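# Uncap the marker and place cap and marker on pads

## Task

Remove the cap from the marker. Then set the cap on the yellow pad and the marker on the blue pad. For each item, its centre must sit well within its pad and at least half its length must lie above that pad.

## Robot and tools

Robot: two six-joint arms with parallel grippers, left_arm and right_arm. They face each other across a table. left_arm's base is on the +y side at about (-0.013, +0.466, +0.039) m in the scene frame and right_arm's at about (-0.005, -0.464, +0.039) m. These names do not match image left and right. Scene frame: origin roughly between the bases, +z up, table surface at z = +0.020 m.

Joint order in every row and every result list: waist (joint_0), shoulder (joint_1), elbow (joint_2), wrist pitch (joint_3), wrist yaw (joint_4), wrist roll (joint_5). Stated ranges in rad: waist -3.054..3.054, shoulder 0..3.142, elbow 0..2.356, wrist pitch -1.571..1.571, wrist yaw -1.571..1.571, wrist roll -3.142..3.142. Real limits can differ by up to 0.028 rad either way.

Row format, shared by execute_actions and move: one flat list of 14 numbers in [-1, 1] covering both arms. First come left_arm's 6 joint numbers and its opening, then right_arm's 6 joint numbers and its opening. Joint numbers are scaled offsets, not angles. 1.0 equals 2.055 rad for waist, shoulder and elbow, and 4.263 rad for the three wrist joints. Offsets are counted from the "Joint targets" line as it stands when the action or move begins, not from the previous row. Repeating the same offset therefore moves the arm further each time. Send 0 for an arm's joints to leave it at its targets. The opening is absolute, not an offset: +1 is fully open, and empty fingers close at about -0.78. Lower values close no further. Always resend an arm's current opening if it should not change, because 0 means half-closed. Closing fully takes at least about 0.6 s.

execute_actions(actions, cameras): actions is a list of actions. Each action is a list of up to 15 rows, one per 1/30 s step. If fewer rows are given, the last row is held for the rest of the 15 steps, so each action lasts 0.5 s. An empty list only reports state and images. The call is refused if an action is malformed, or if a joint would go more than 0.028 rad past its range. Results also include joint readings at some steps.

move(target, speed, blend, opening_speed, blocking, cameras): drives all joints together along a path toward target. target is one 14-number row or a list of up to 15 rows. All rows are offsets from the same starting Joint targets, and a list shares a 10 s maximum. speed is in rad/s for the joint with the farthest to go, range 0.01 to 7, default 0.5. It can be one value or one per target. blend is in rad and rounds the corners between listed targets. opening_speed is the rate of change of the opening on the -1..1 scale per second, minimum 0.2. With blocking=false the call returns after about 0.5 s while the move continues. Paths take at least 0.5 s and do not avoid obstacles or the other arm. The "move:" line reports the outcome: done, off_target (resting more than 0.03 rad from target), moving, held or fault. It adds limits=held if steps were withheld.

wait(seconds 0..10, cameras) lets time pass while each arm holds its command. stop(cameras) brakes a running move. zoom_image(camera, region [x0,y0,x1,y1] in pixels, at most 504x504) magnifies the latest image from one of cam_head_left, cam_head_right, cam_high, cam_low, cam_left_wrist or cam_right_wrist. All images are 896x504. read_manual(section="licences") only returns licence text. finished_scene(scene=1) ends the scene for good, and the result must hold without the robot.

Results: each arm's end_effector_position (m), end_effector_quat_wxyz and velocities are given in that arm's own base frame. Fixed cameras and the table use the scene frame. The reported pose can be off by a few cm, more at long reach. Joint positions are in rad, with a final value per arm for the finger gap in m (0.080 when open). grip_measured is the finger opening on the command scale. Joint targets is the base for the next offsets. "joint sent to its limit" means a joint reached its end. "joint command not followed" means the clearance check altered targets. "blocked" names an arm stopped by contact. A velocities list reading "within noise" means the arm is still. External joint torques estimate outside push; a push toward larger angles lowers the reading.

Gripper geometry: fingers point along the gripper's +x axis and close along y. The reported position is midway between the fingers, 3 to 4 cm behind the tips. Only the last 1.5 cm of each finger's inner face is flat. To hold something, command about 0.08 below the grip_measured value at first contact for a full grip, or less for a lighter one. Parts under about 3 mm wide get weaker grip.

Motion limits: each joint's target can lead its measured angle by at most 0.368 rad for the first three joints and 0.763 rad for the wrists. A gripper jump over 70 mm is scaled back. Large moves may need several actions.

Things to avoid: dropping parts, releasing objects that are still moving, fast impacts, and strong pushes. Never let the arms strike each other or let one gripper squeeze the other's fingers; that can fail the task. Keep every object on the table. Contact torque limits in N m are waist 18, shoulder 22.3, elbow 22.2, wrist pitch 5.86, wrist yaw 5.84, wrist roll 5.48; reaching one halts that arm for 10 s. Held weight counts toward these limits. Long holding, stretched poses or pushing toward unreachable poses heat the motors. A MOTOR HOT line appears at 50 °C, and an over-temperature stop comes at 95 °C. Objects may occasionally be nudged by outside disturbances. Simulation time keeps running while you think.

Each tool is called after "Emit:" as name([rows], argument=value, ...), one row to a line, values as JSON.

## Session

Emit:
execute_actions(actions=[])

Scene clock: 0.00 s.
left_arm: end_effector_position=(+0.2368, -0.1181, +0.2576) grip_measured=+1.000 end_effector_quat_wxyz=(+0.996, +0.073, -0.056, +0.013) | right_arm: end_effector_position=(+0.2842, -0.0387, +0.3395) grip_measured=+0.983 end_effector_quat_wxyz=(+0.822, +0.224, +0.436, -0.289)
Joint positions: left_arm=[-0.945 0.821 0.303 0.714 -0.954 0.306 0.08] | right_arm=[0.017 1.457 1.909 -1.535 0.293 0.718 0.079]
Joint velocities: within noise
Joint torques (N m): no reading
External joint torques (N m): no reading
Heat: left arm: hottest wrist roll 35 °C (+0.0 °C/min); right arm: hottest waist 34 °C (+0.0 °C/min).
Joint targets: left_arm=[-0.945 0.819 0.305 0.715 -0.954 0.306] | right_arm=[0.017 1.455 1.913 -1.534 0.293 0.718]
Tool commands: left_gripper/opening=+1.0 right_gripper/opening=+0.983043

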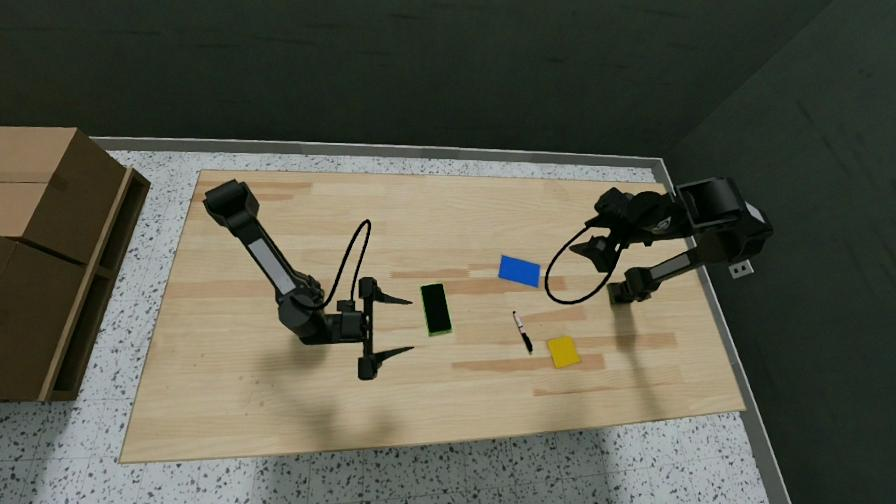

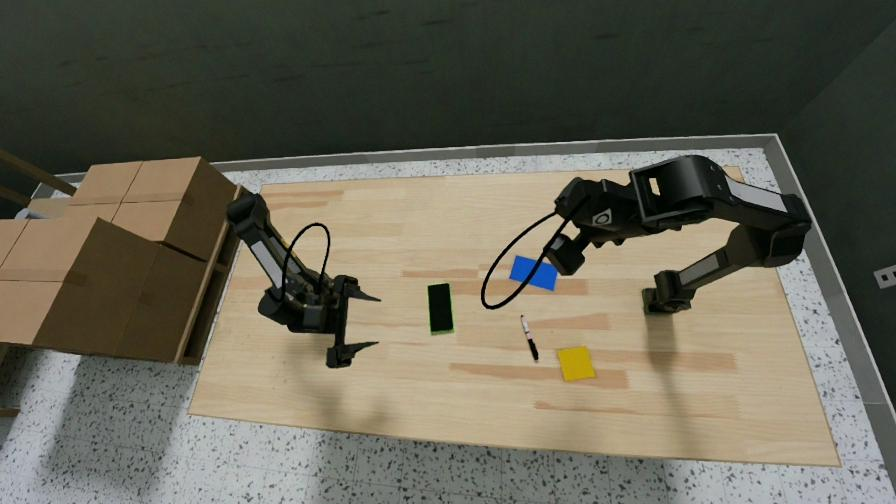

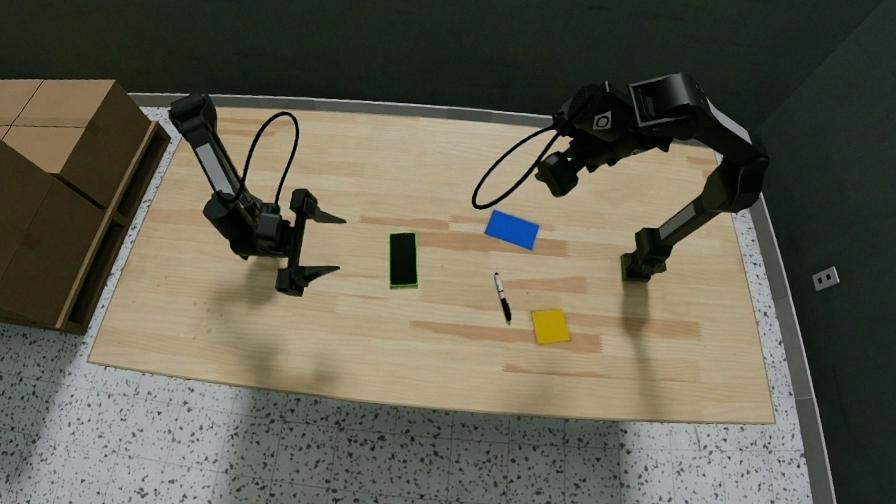

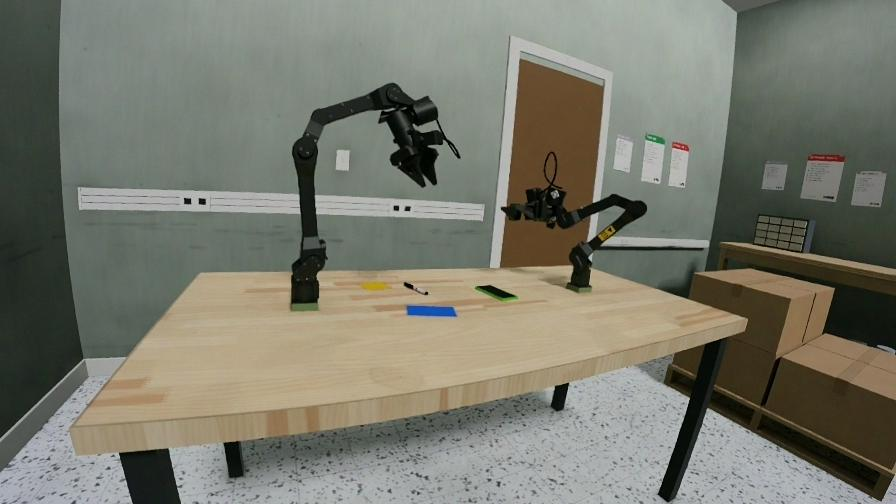

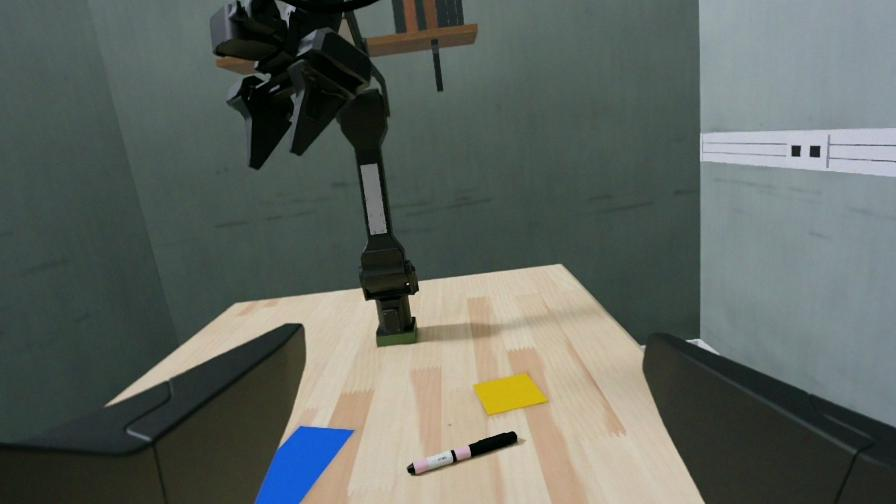

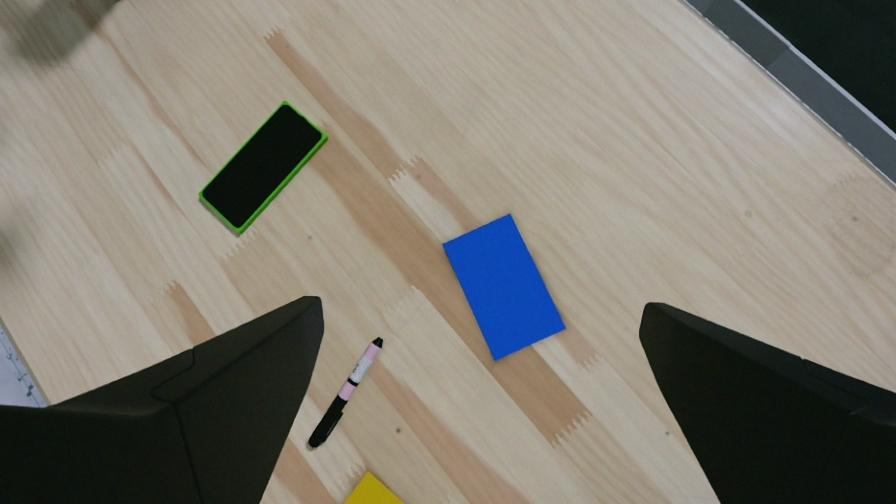

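Emit:
zoom_image(camera="cam_right_wrist", region=[280, 320, 420, 460])

Emit:
zoom_image(camera="cam_left_wrist", region=[380, 360, 560, 500])

Scaled by 3.600.

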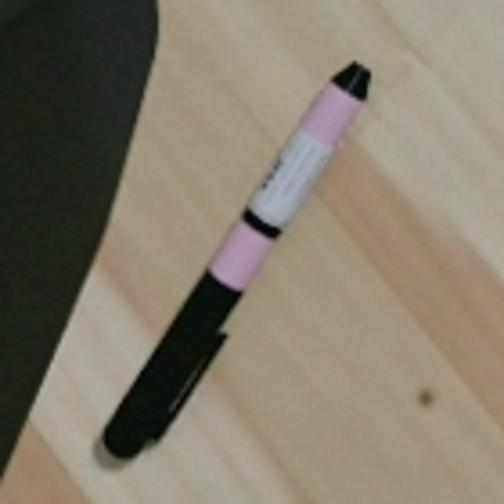

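Scaled by 2.800.

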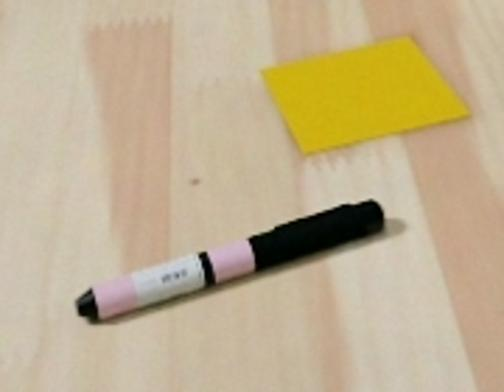

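Emit:
move(target=[0,0,0,0,0,0,1,0.106,0.151,-0.178,0.042,-0.069,-0.534,1], speed=1)

Scene clock: 22.70 s.
left_arm: end_effector_position=(+0.2368, -0.1181, +0.2576) grip_measured=+1.000 end_effector_quat_wxyz=(+0.996, +0.073, -0.056, +0.013) | right_arm: end_effector_position=(+0.3156, +0.0737, +0.1547) grip_measured=+0.983 end_effector_quat_wxyz=(-0.446, +0.556, -0.441, -0.546)
Joint positions: left_arm=[-0.945 0.821 0.303 0.714 -0.954 0.306 0.08] | right_arm=[0.232 1.758 1.557 -1.356 0.006 -1.554 0.079]
Joint velocities: within noise
Joint torques (N m): left_arm=[0.01 -0.99 6.27 1.51 0.05 -0.04] | right_arm=[0.31 -4.93 4.55 0.37 -0.29 -0.11]
External joint torques (N m): left_arm=[0.01 0.28 -0.11 0.22 -0.05 -0.03] | right_arm=[0.32 1.8 -0.84 0.08 -0.25 -0.11]
Heat: left arm: hottest wrist roll 35 °C (+0.0 °C/min); right arm: hottest waist 34 °C (+0.0 °C/min).
Joint targets: left_arm=[-0.945 0.819 0.305 0.715 -0.954 0.306] | right_arm=[0.235 1.765 1.547 -1.355 -0.001 -1.558]
move: done

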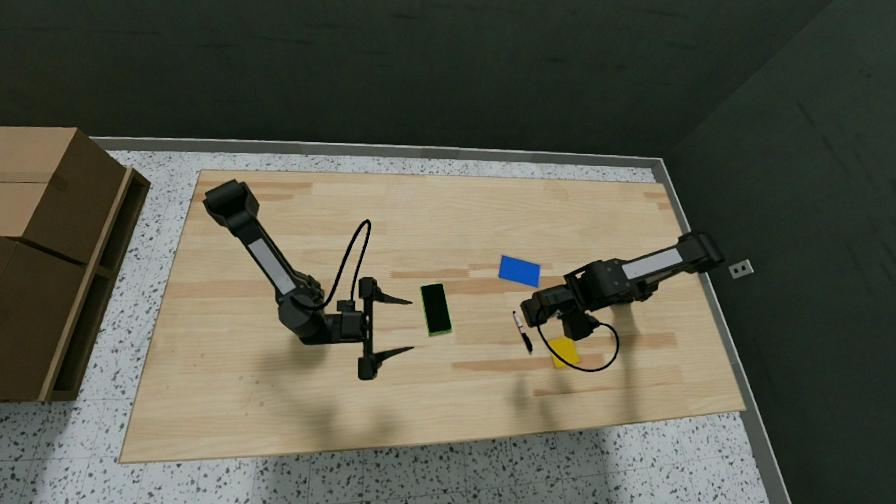

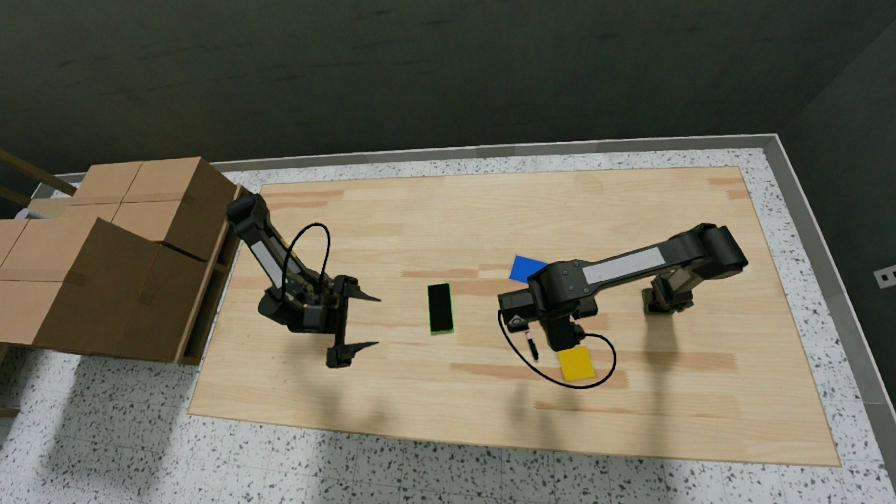

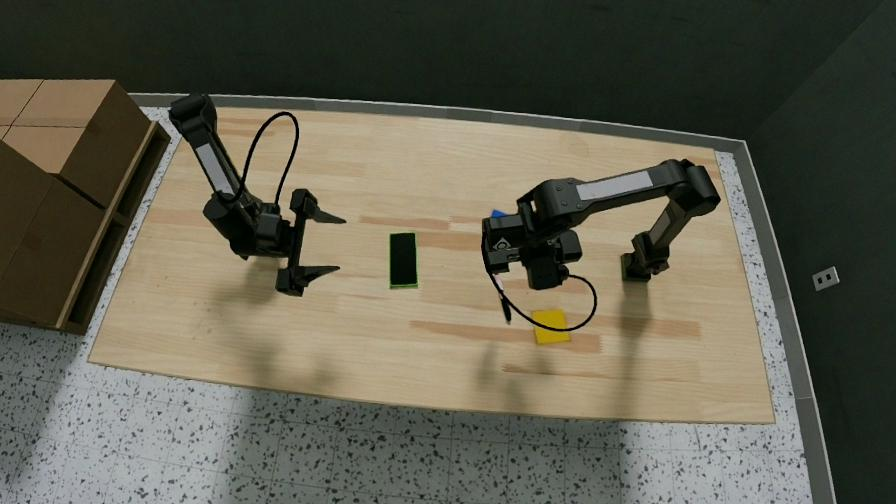

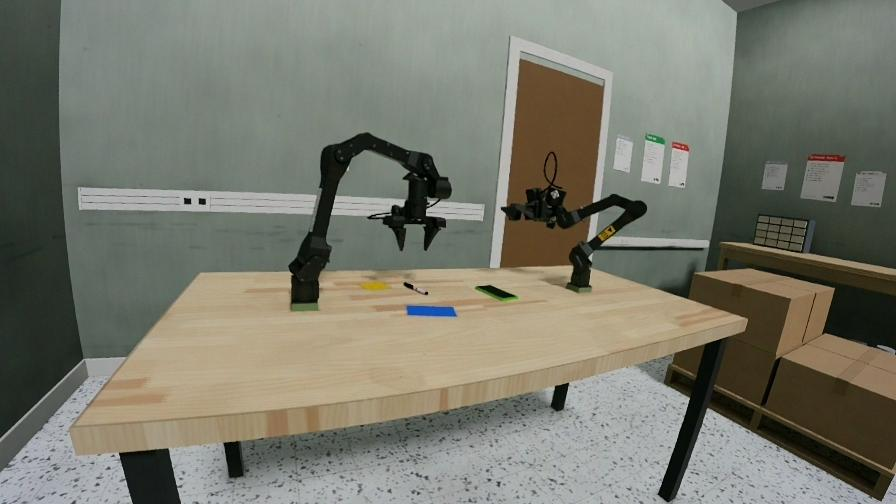

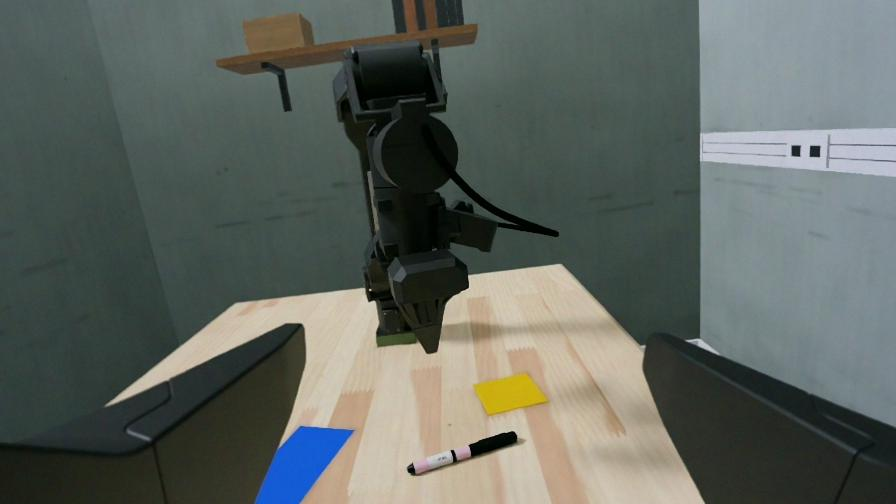

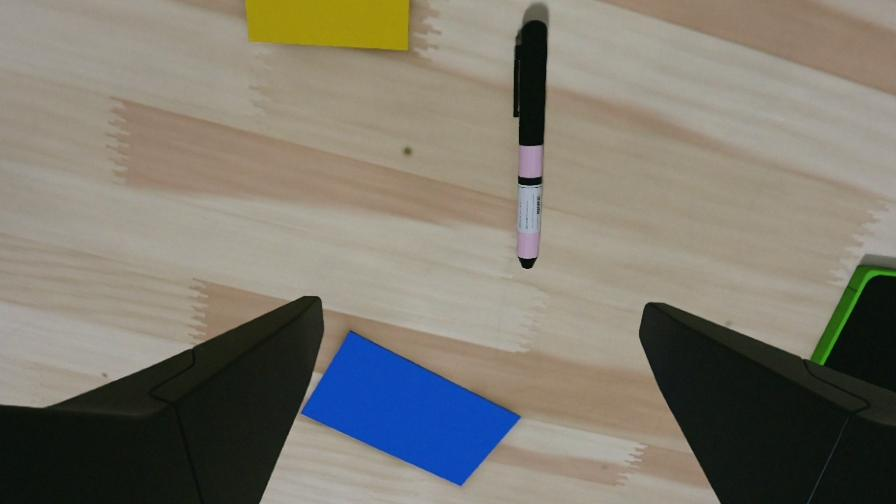

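Emit:
move(target=[0,0,0,0,0,0,1,0.0715,0.0891,-0.04,0.0627,0,0.03,1], speed=0.5)

Scene clock: 32.73 s.
left_arm: end_effector_position=(+0.2368, -0.1181, +0.2576) grip_measured=+1.000 end_effector_quat_wxyz=(+0.996, +0.073, -0.056, +0.013) | right_arm: end_effector_position=(+0.3382, +0.1350, +0.0743) grip_measured=+0.983 end_effector_quat_wxyz=(-0.439, +0.561, -0.433, -0.553)
Joint positions: left_arm=[-0.945 0.821 0.303 0.714 -0.954 0.306 0.08] | right_arm=[0.382 1.941 1.473 -1.089 0.005 -1.432 0.079]
Joint velocities: within noise
Joint torques (N m): left_arm=[0 -1 6.28 1.51 0.05 -0.03] | right_arm=[0.03 -5.92 4.51 0.36 -0.26 0.03]
External joint torques (N m): left_arm=[0 0.28 -0.12 0.21 -0.05 -0.03] | right_arm=[0.05 2.01 -0.8 0.05 -0.22 0.03]
Heat: left arm: hottest elbow 35 °C (+9.2 °C/min); right arm: hottest waist 34 °C (+0.0 °C/min).
Joint targets: left_arm=[-0.945 0.819 0.305 0.715 -0.954 0.306] | right_arm=[0.381 1.948 1.464 -1.087 -0.001 -1.430]
move: done

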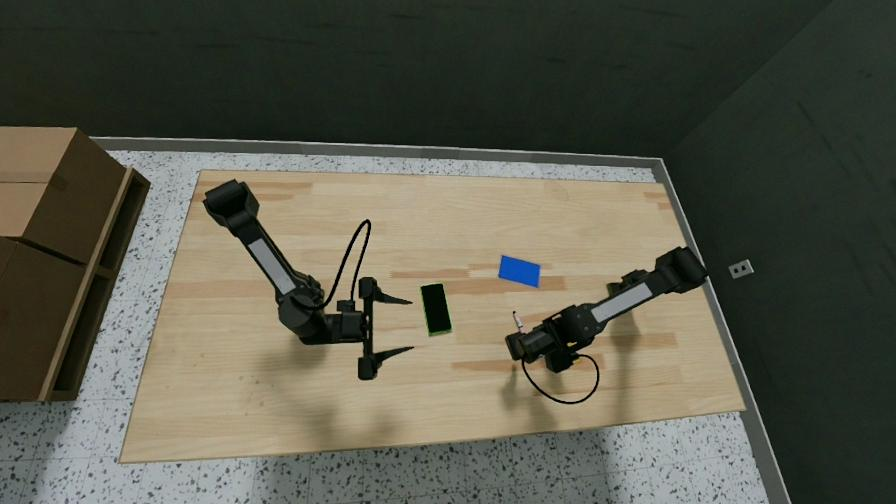

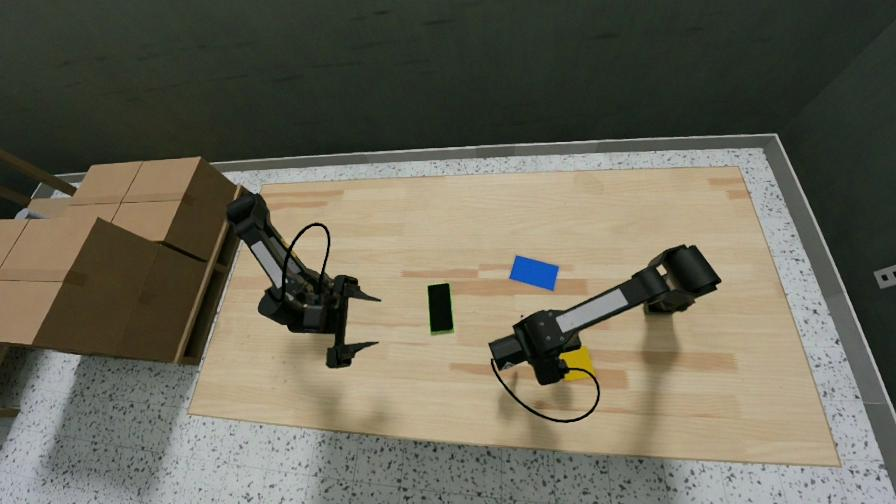

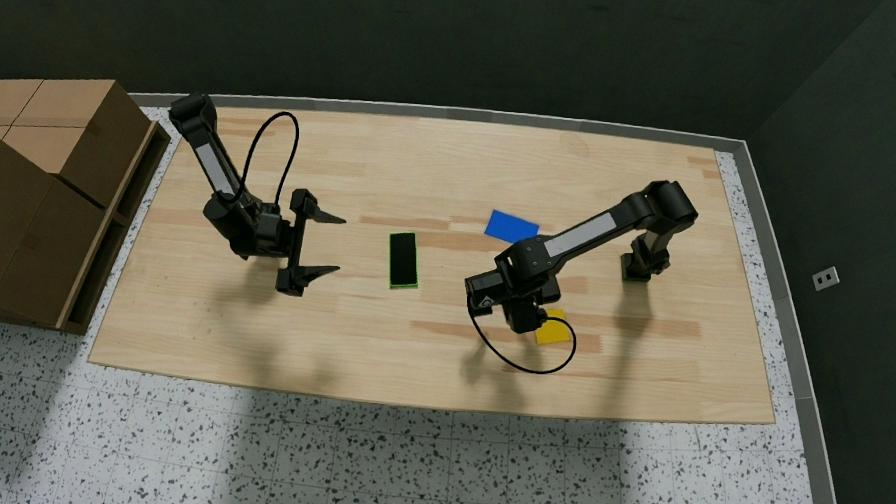

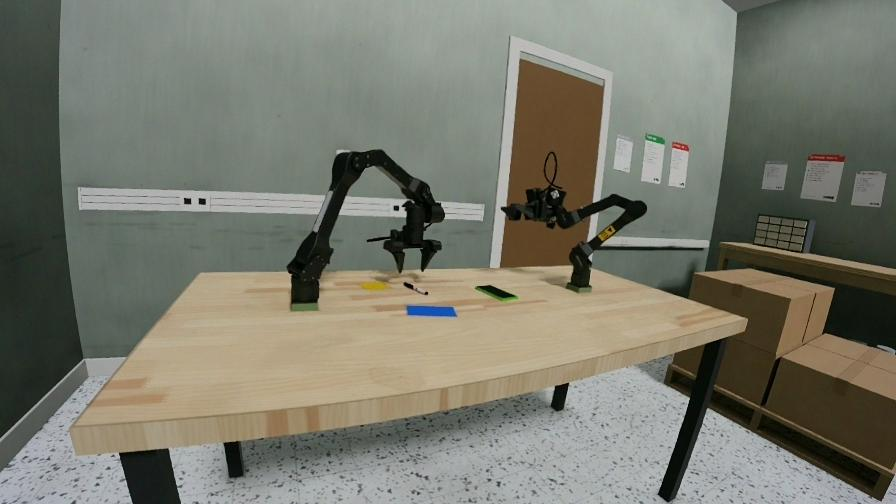

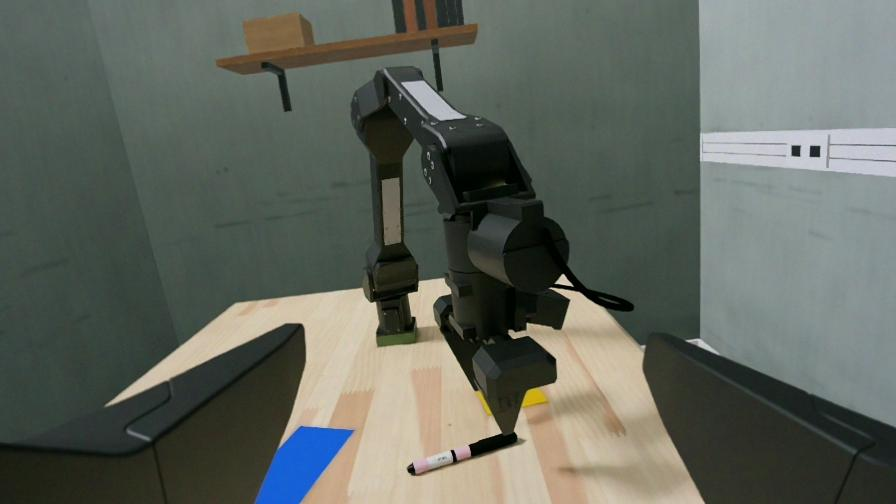

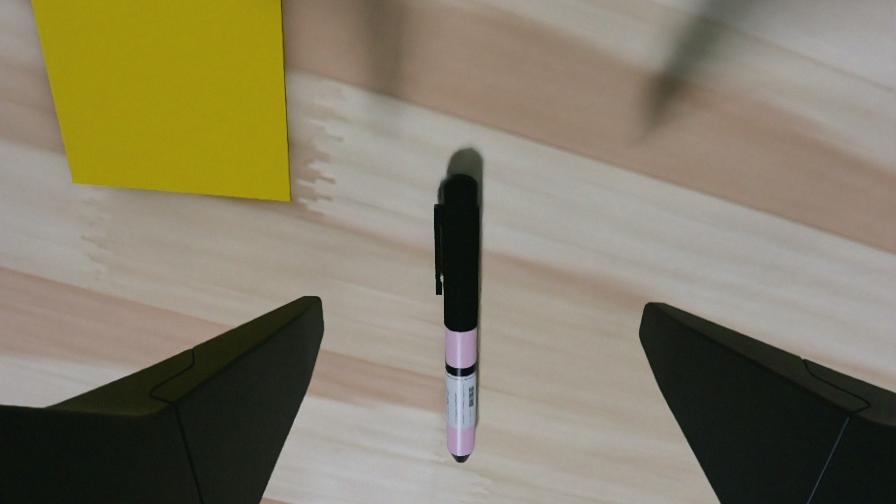

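Emit:
move([
  [0,0,0,0,0,0,1,0,0.025,-0.0705,0.0461,0,0,1],
  [0,0,0,0,0,0,1,0,0.025,-0.0705,0.0461,0,0,-0.65],
], speed=0.3, opening_speed=1.2)

Scene clock: 39.10 s.
left_arm: end_effector_position=(+0.2368, -0.1181, +0.2576) grip_measured=+1.000 end_effector_quat_wxyz=(+0.996, +0.073, -0.056, +0.013) | right_arm: end_effector_position=(+0.3380, +0.1349, +0.0251) grip_measured=-0.530 end_effector_quat_wxyz=(-0.444, +0.563, -0.428, -0.550)
Joint positions: left_arm=[-0.945 0.821 0.303 0.714 -0.954 0.306 0.08] | right_arm=[0.382 1.988 1.333 -0.888 0.005 -1.431 0.011]
Joint velocities: within noise
Joint torques (N m): left_arm=[0.02 -0.98 6.31 1.51 0.05 -0.03] | right_arm=[0.02 -5.48 3.79 0.15 -0.25 0.01]
External joint torques (N m): left_arm=[0.01 0.37 -0.17 0.19 -0.05 -0.03] | right_arm=[0.03 2.45 -1.22 -0.18 -0.21 0.01]
Heat: left arm: hottest elbow 36 °C (+9.2 °C/min); right arm: hottest waist 34 °C (+0.0 °C/min).
Joint targets: left_arm=[-0.945 0.819 0.305 0.715 -0.954 0.306] | right_arm=[0.381 2.000 1.320 -0.891 -0.001 -1.430]
move: done

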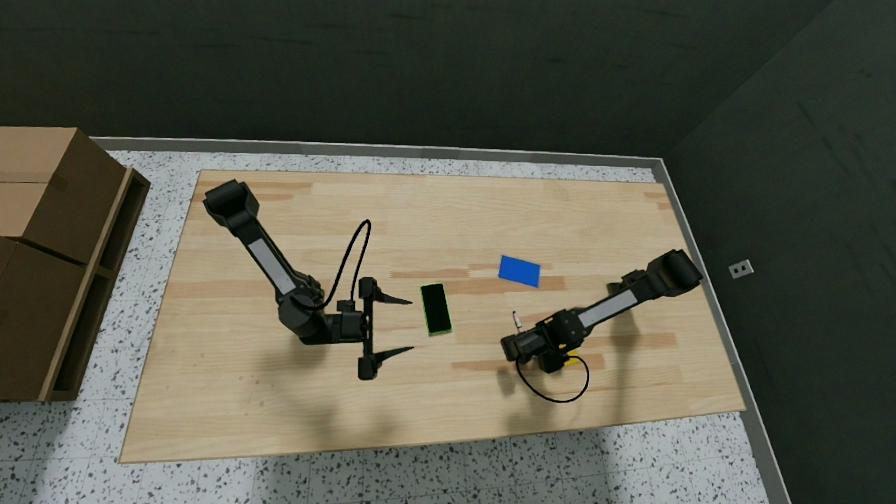

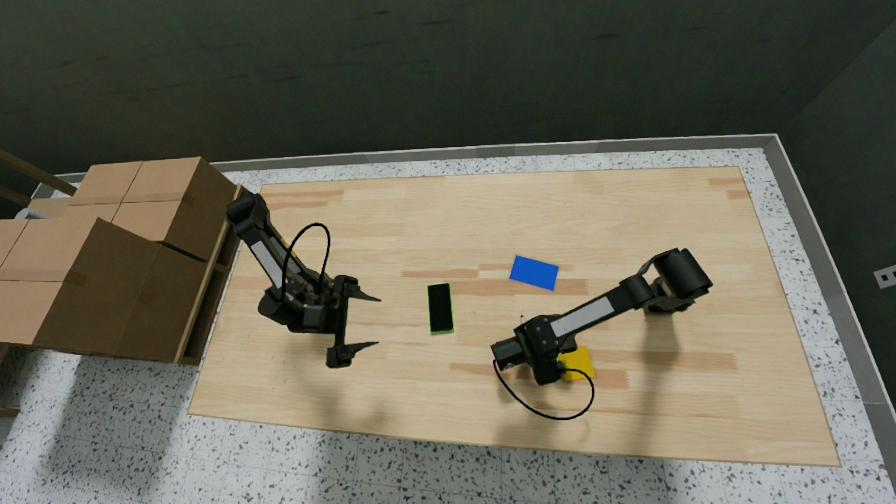

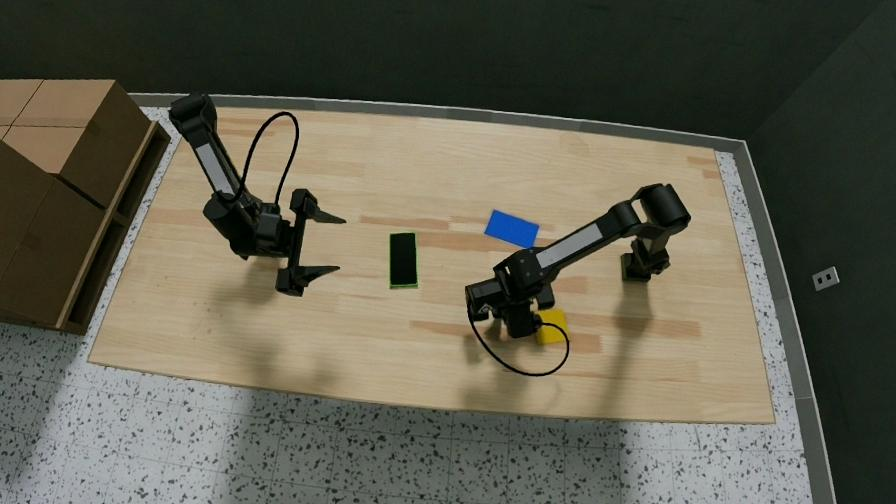

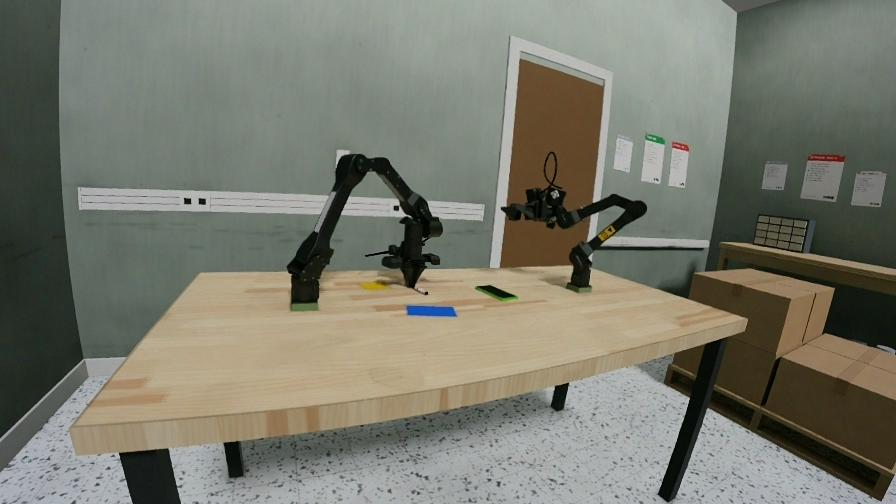

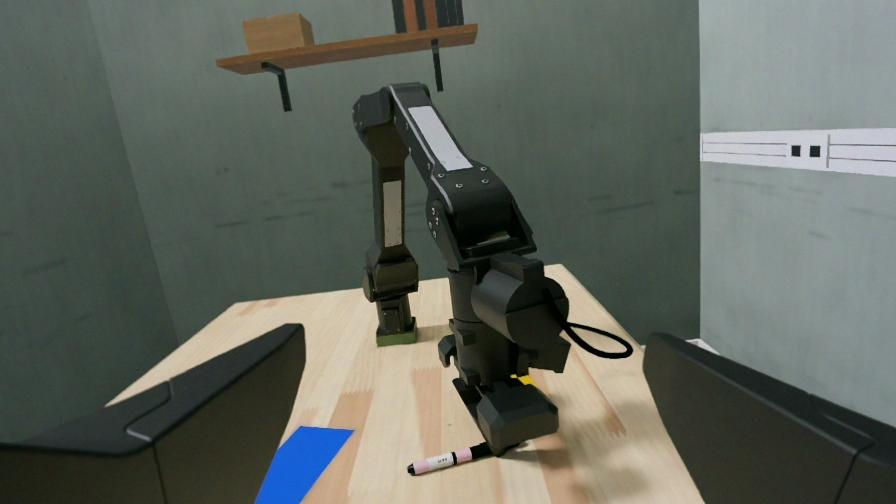

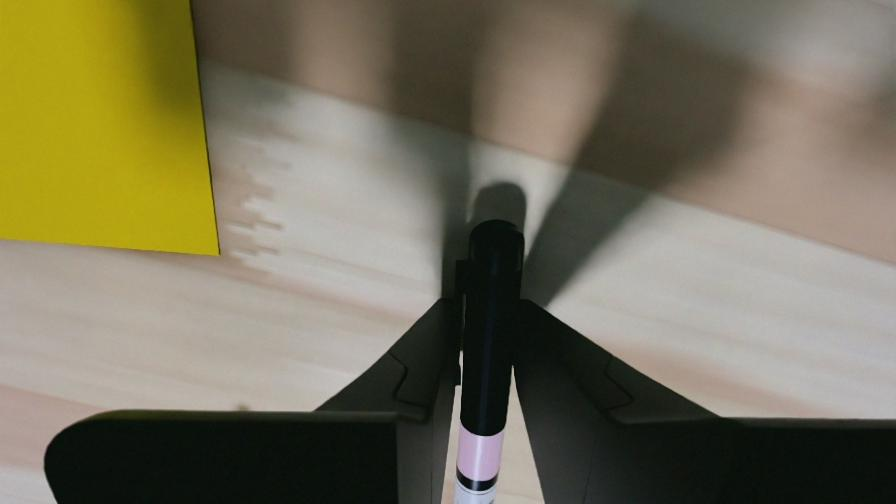

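Emit:
move([
  [0,0,0,0,0,0,1,0,0,0,0,0,0,-0.2],
  [0,0,0,0,0,0,1,0,0.0049,-0.0077,0.0061,0,0,-0.2],
  [0,0,0,0,0,0,1,0,0.0049,-0.0077,0.0061,0,0,-0.65],
], speed=0.3, opening_speed=1.2, cameras=["cam_right_wrist","cam_left_wrist"])

Scene clock: 43.97 s.
left_arm: end_effector_position=(+0.2368, -0.1181, +0.2576) grip_measured=+1.000 end_effector_quat_wxyz=(+0.996, +0.073, -0.056, +0.013) | right_arm: end_effector_position=(+0.3360, +0.1343, +0.0229) grip_measured=-0.528 end_effector_quat_wxyz=(-0.443, +0.562, -0.428, -0.551)
Joint positions: left_arm=[-0.945 0.821 0.303 0.714 -0.954 0.306 0.08] | right_arm=[0.382 1.985 1.32 -0.878 0.003 -1.431 0.011]
Joint velocities: within noise
Joint torques (N m): left_arm=[-0.01 -1.01 6.27 1.51 0.05 -0.04] | right_arm=[0.03 -4.16 3.63 1.14 -0.2 0.01]
External joint torques (N m): left_arm=[-0.02 0.31 -0.18 0.2 -0.05 -0.03] | right_arm=[0.04 3.88 -1.42 0.83 -0.16 0.01]
Heat: left arm: hottest elbow 36 °C (+8.2 °C/min); right arm: hottest waist 34 °C (+0.0 °C/min).
Joint targets: left_arm=[-0.945 0.819 0.305 0.715 -0.954 0.306] | right_arm=[0.381 2.009 1.304 -0.865 -0.001 -1.430]
move: done
Images, in order (width x height): cam_left_wrist 896x504, cam_right_wrist 896x504.

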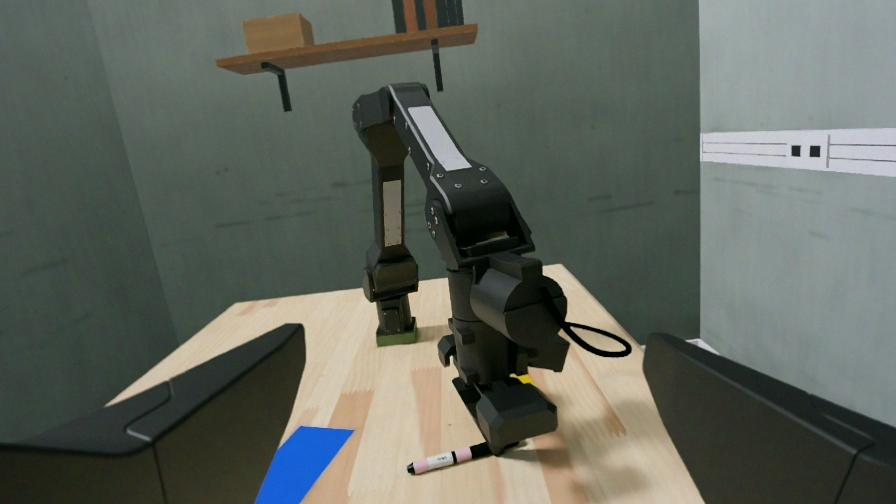

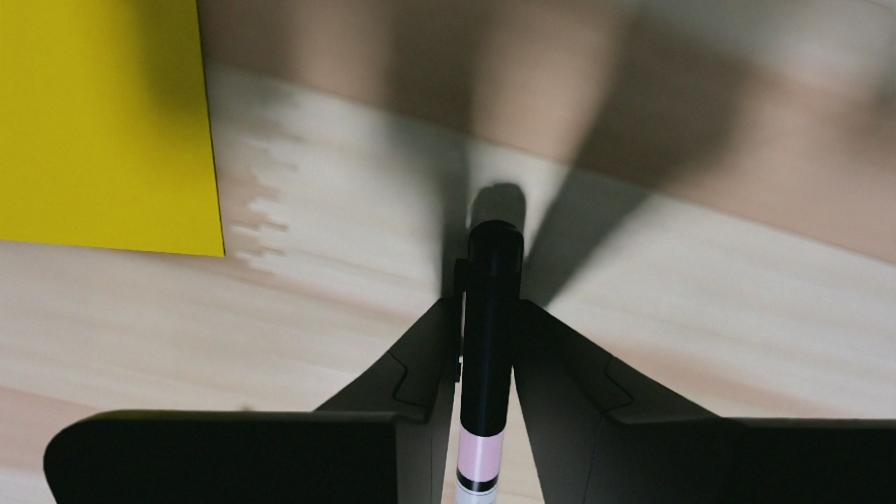

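Emit:
move([
  [0,0,0,0,0,0,0.3,0,-0.0297,0.0779,-0.0521,0,0,-0.68],
  [0.471,0.3583,0.3134,-0.1688,0.2238,-0.0718,0.3,-0.1854,-0.103,0.1762,-0.1348,0,-0.3988,-0.68],
], speed=[0.4,0.8], opening_speed=1)

Scene clock: 56.30 s.
left_arm: end_effector_position=(+0.4265, +0.0099, +0.1503) grip_measured=+0.303 end_effector_quat_wxyz=(+0.953, -0.002, +0.302, +0.011) | right_arm: end_effector_position=(+0.3284, +0.0003, +0.1613) grip_measured=-0.528 end_effector_quat_wxyz=(-0.003, +0.697, -0.006, -0.717)
Joint positions: left_arm=[0.023 1.545 0.934 -0.003 -0.001 0.002 0.049] | right_arm=[0.002 1.813 1.65 -1.437 0.003 -3.127 0.011]
Joint velocities: within noise
Joint torques (N m): left_arm=[0.04 -4.49 7.72 1.53 0.01 -0.08] | right_arm=[-0.18 -7.36 6.95 0.05 -0.14 -0.1]
External joint torques (N m): left_arm=[0.06 1.81 1.28 0.01 0.01 -0.08] | right_arm=[-0.21 -0.38 1.71 -0.13 -0.14 -0.1]
Heat: left arm: hottest elbow 37 °C (+7.5 °C/min); right arm: hottest waist 34 °C (+0.0 °C/min).
Joint targets: left_arm=[0.023 1.556 0.949 -0.004 0.000 0.000] | right_arm=[0.001 1.798 1.666 -1.439 -0.001 -3.130]
move: done

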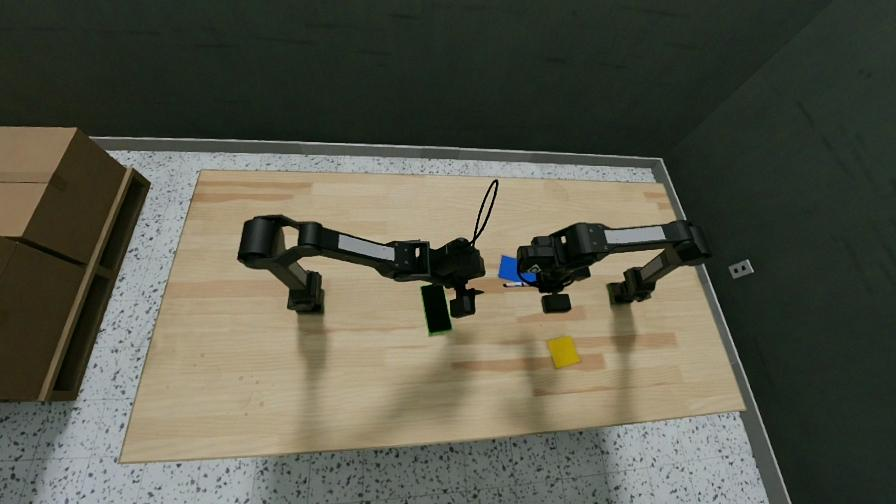

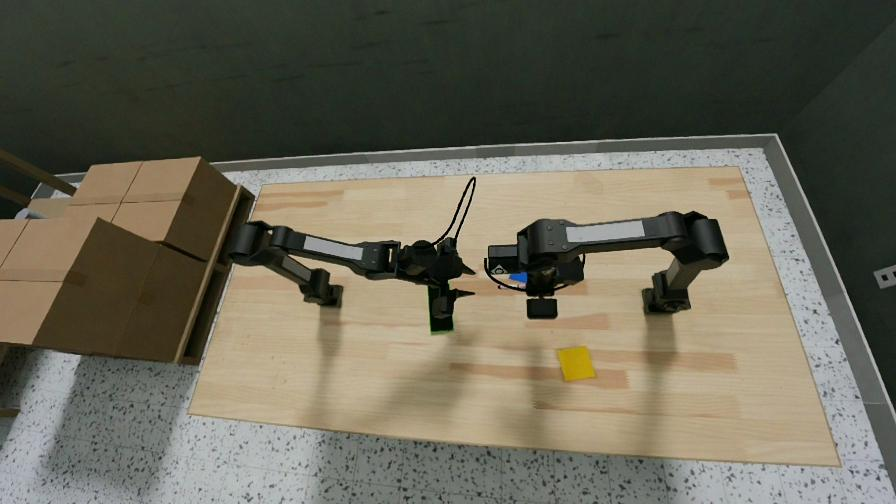

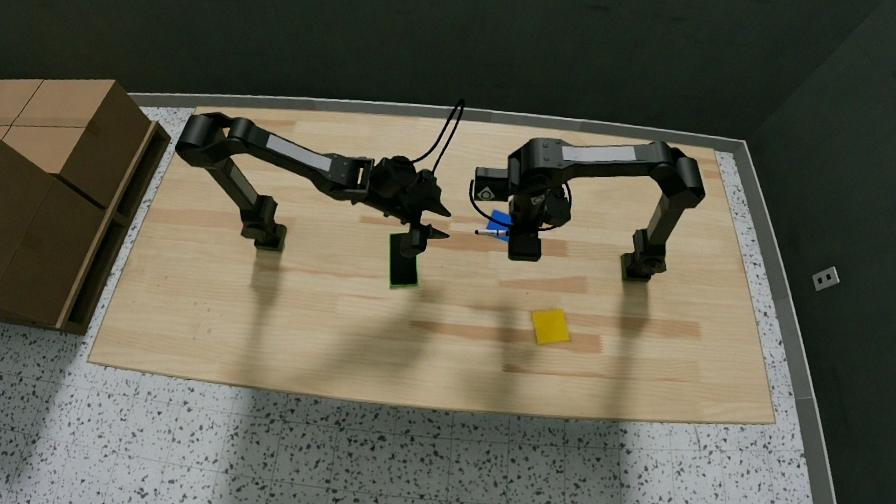

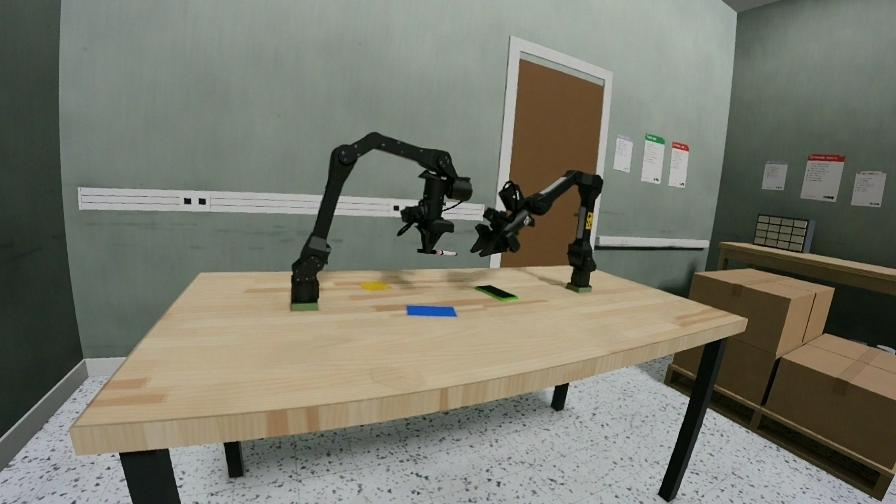

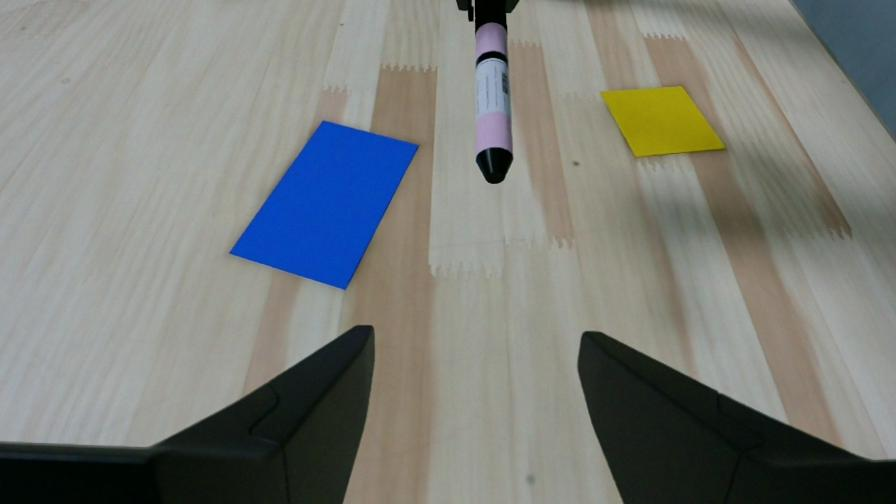

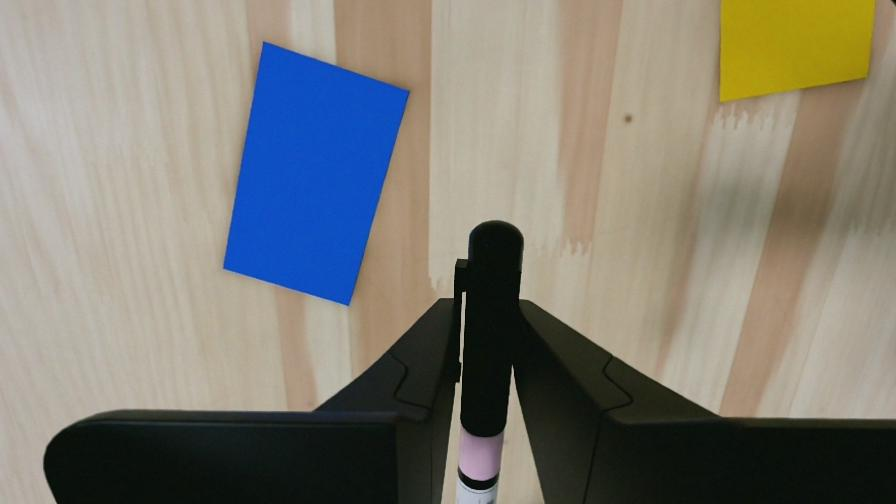

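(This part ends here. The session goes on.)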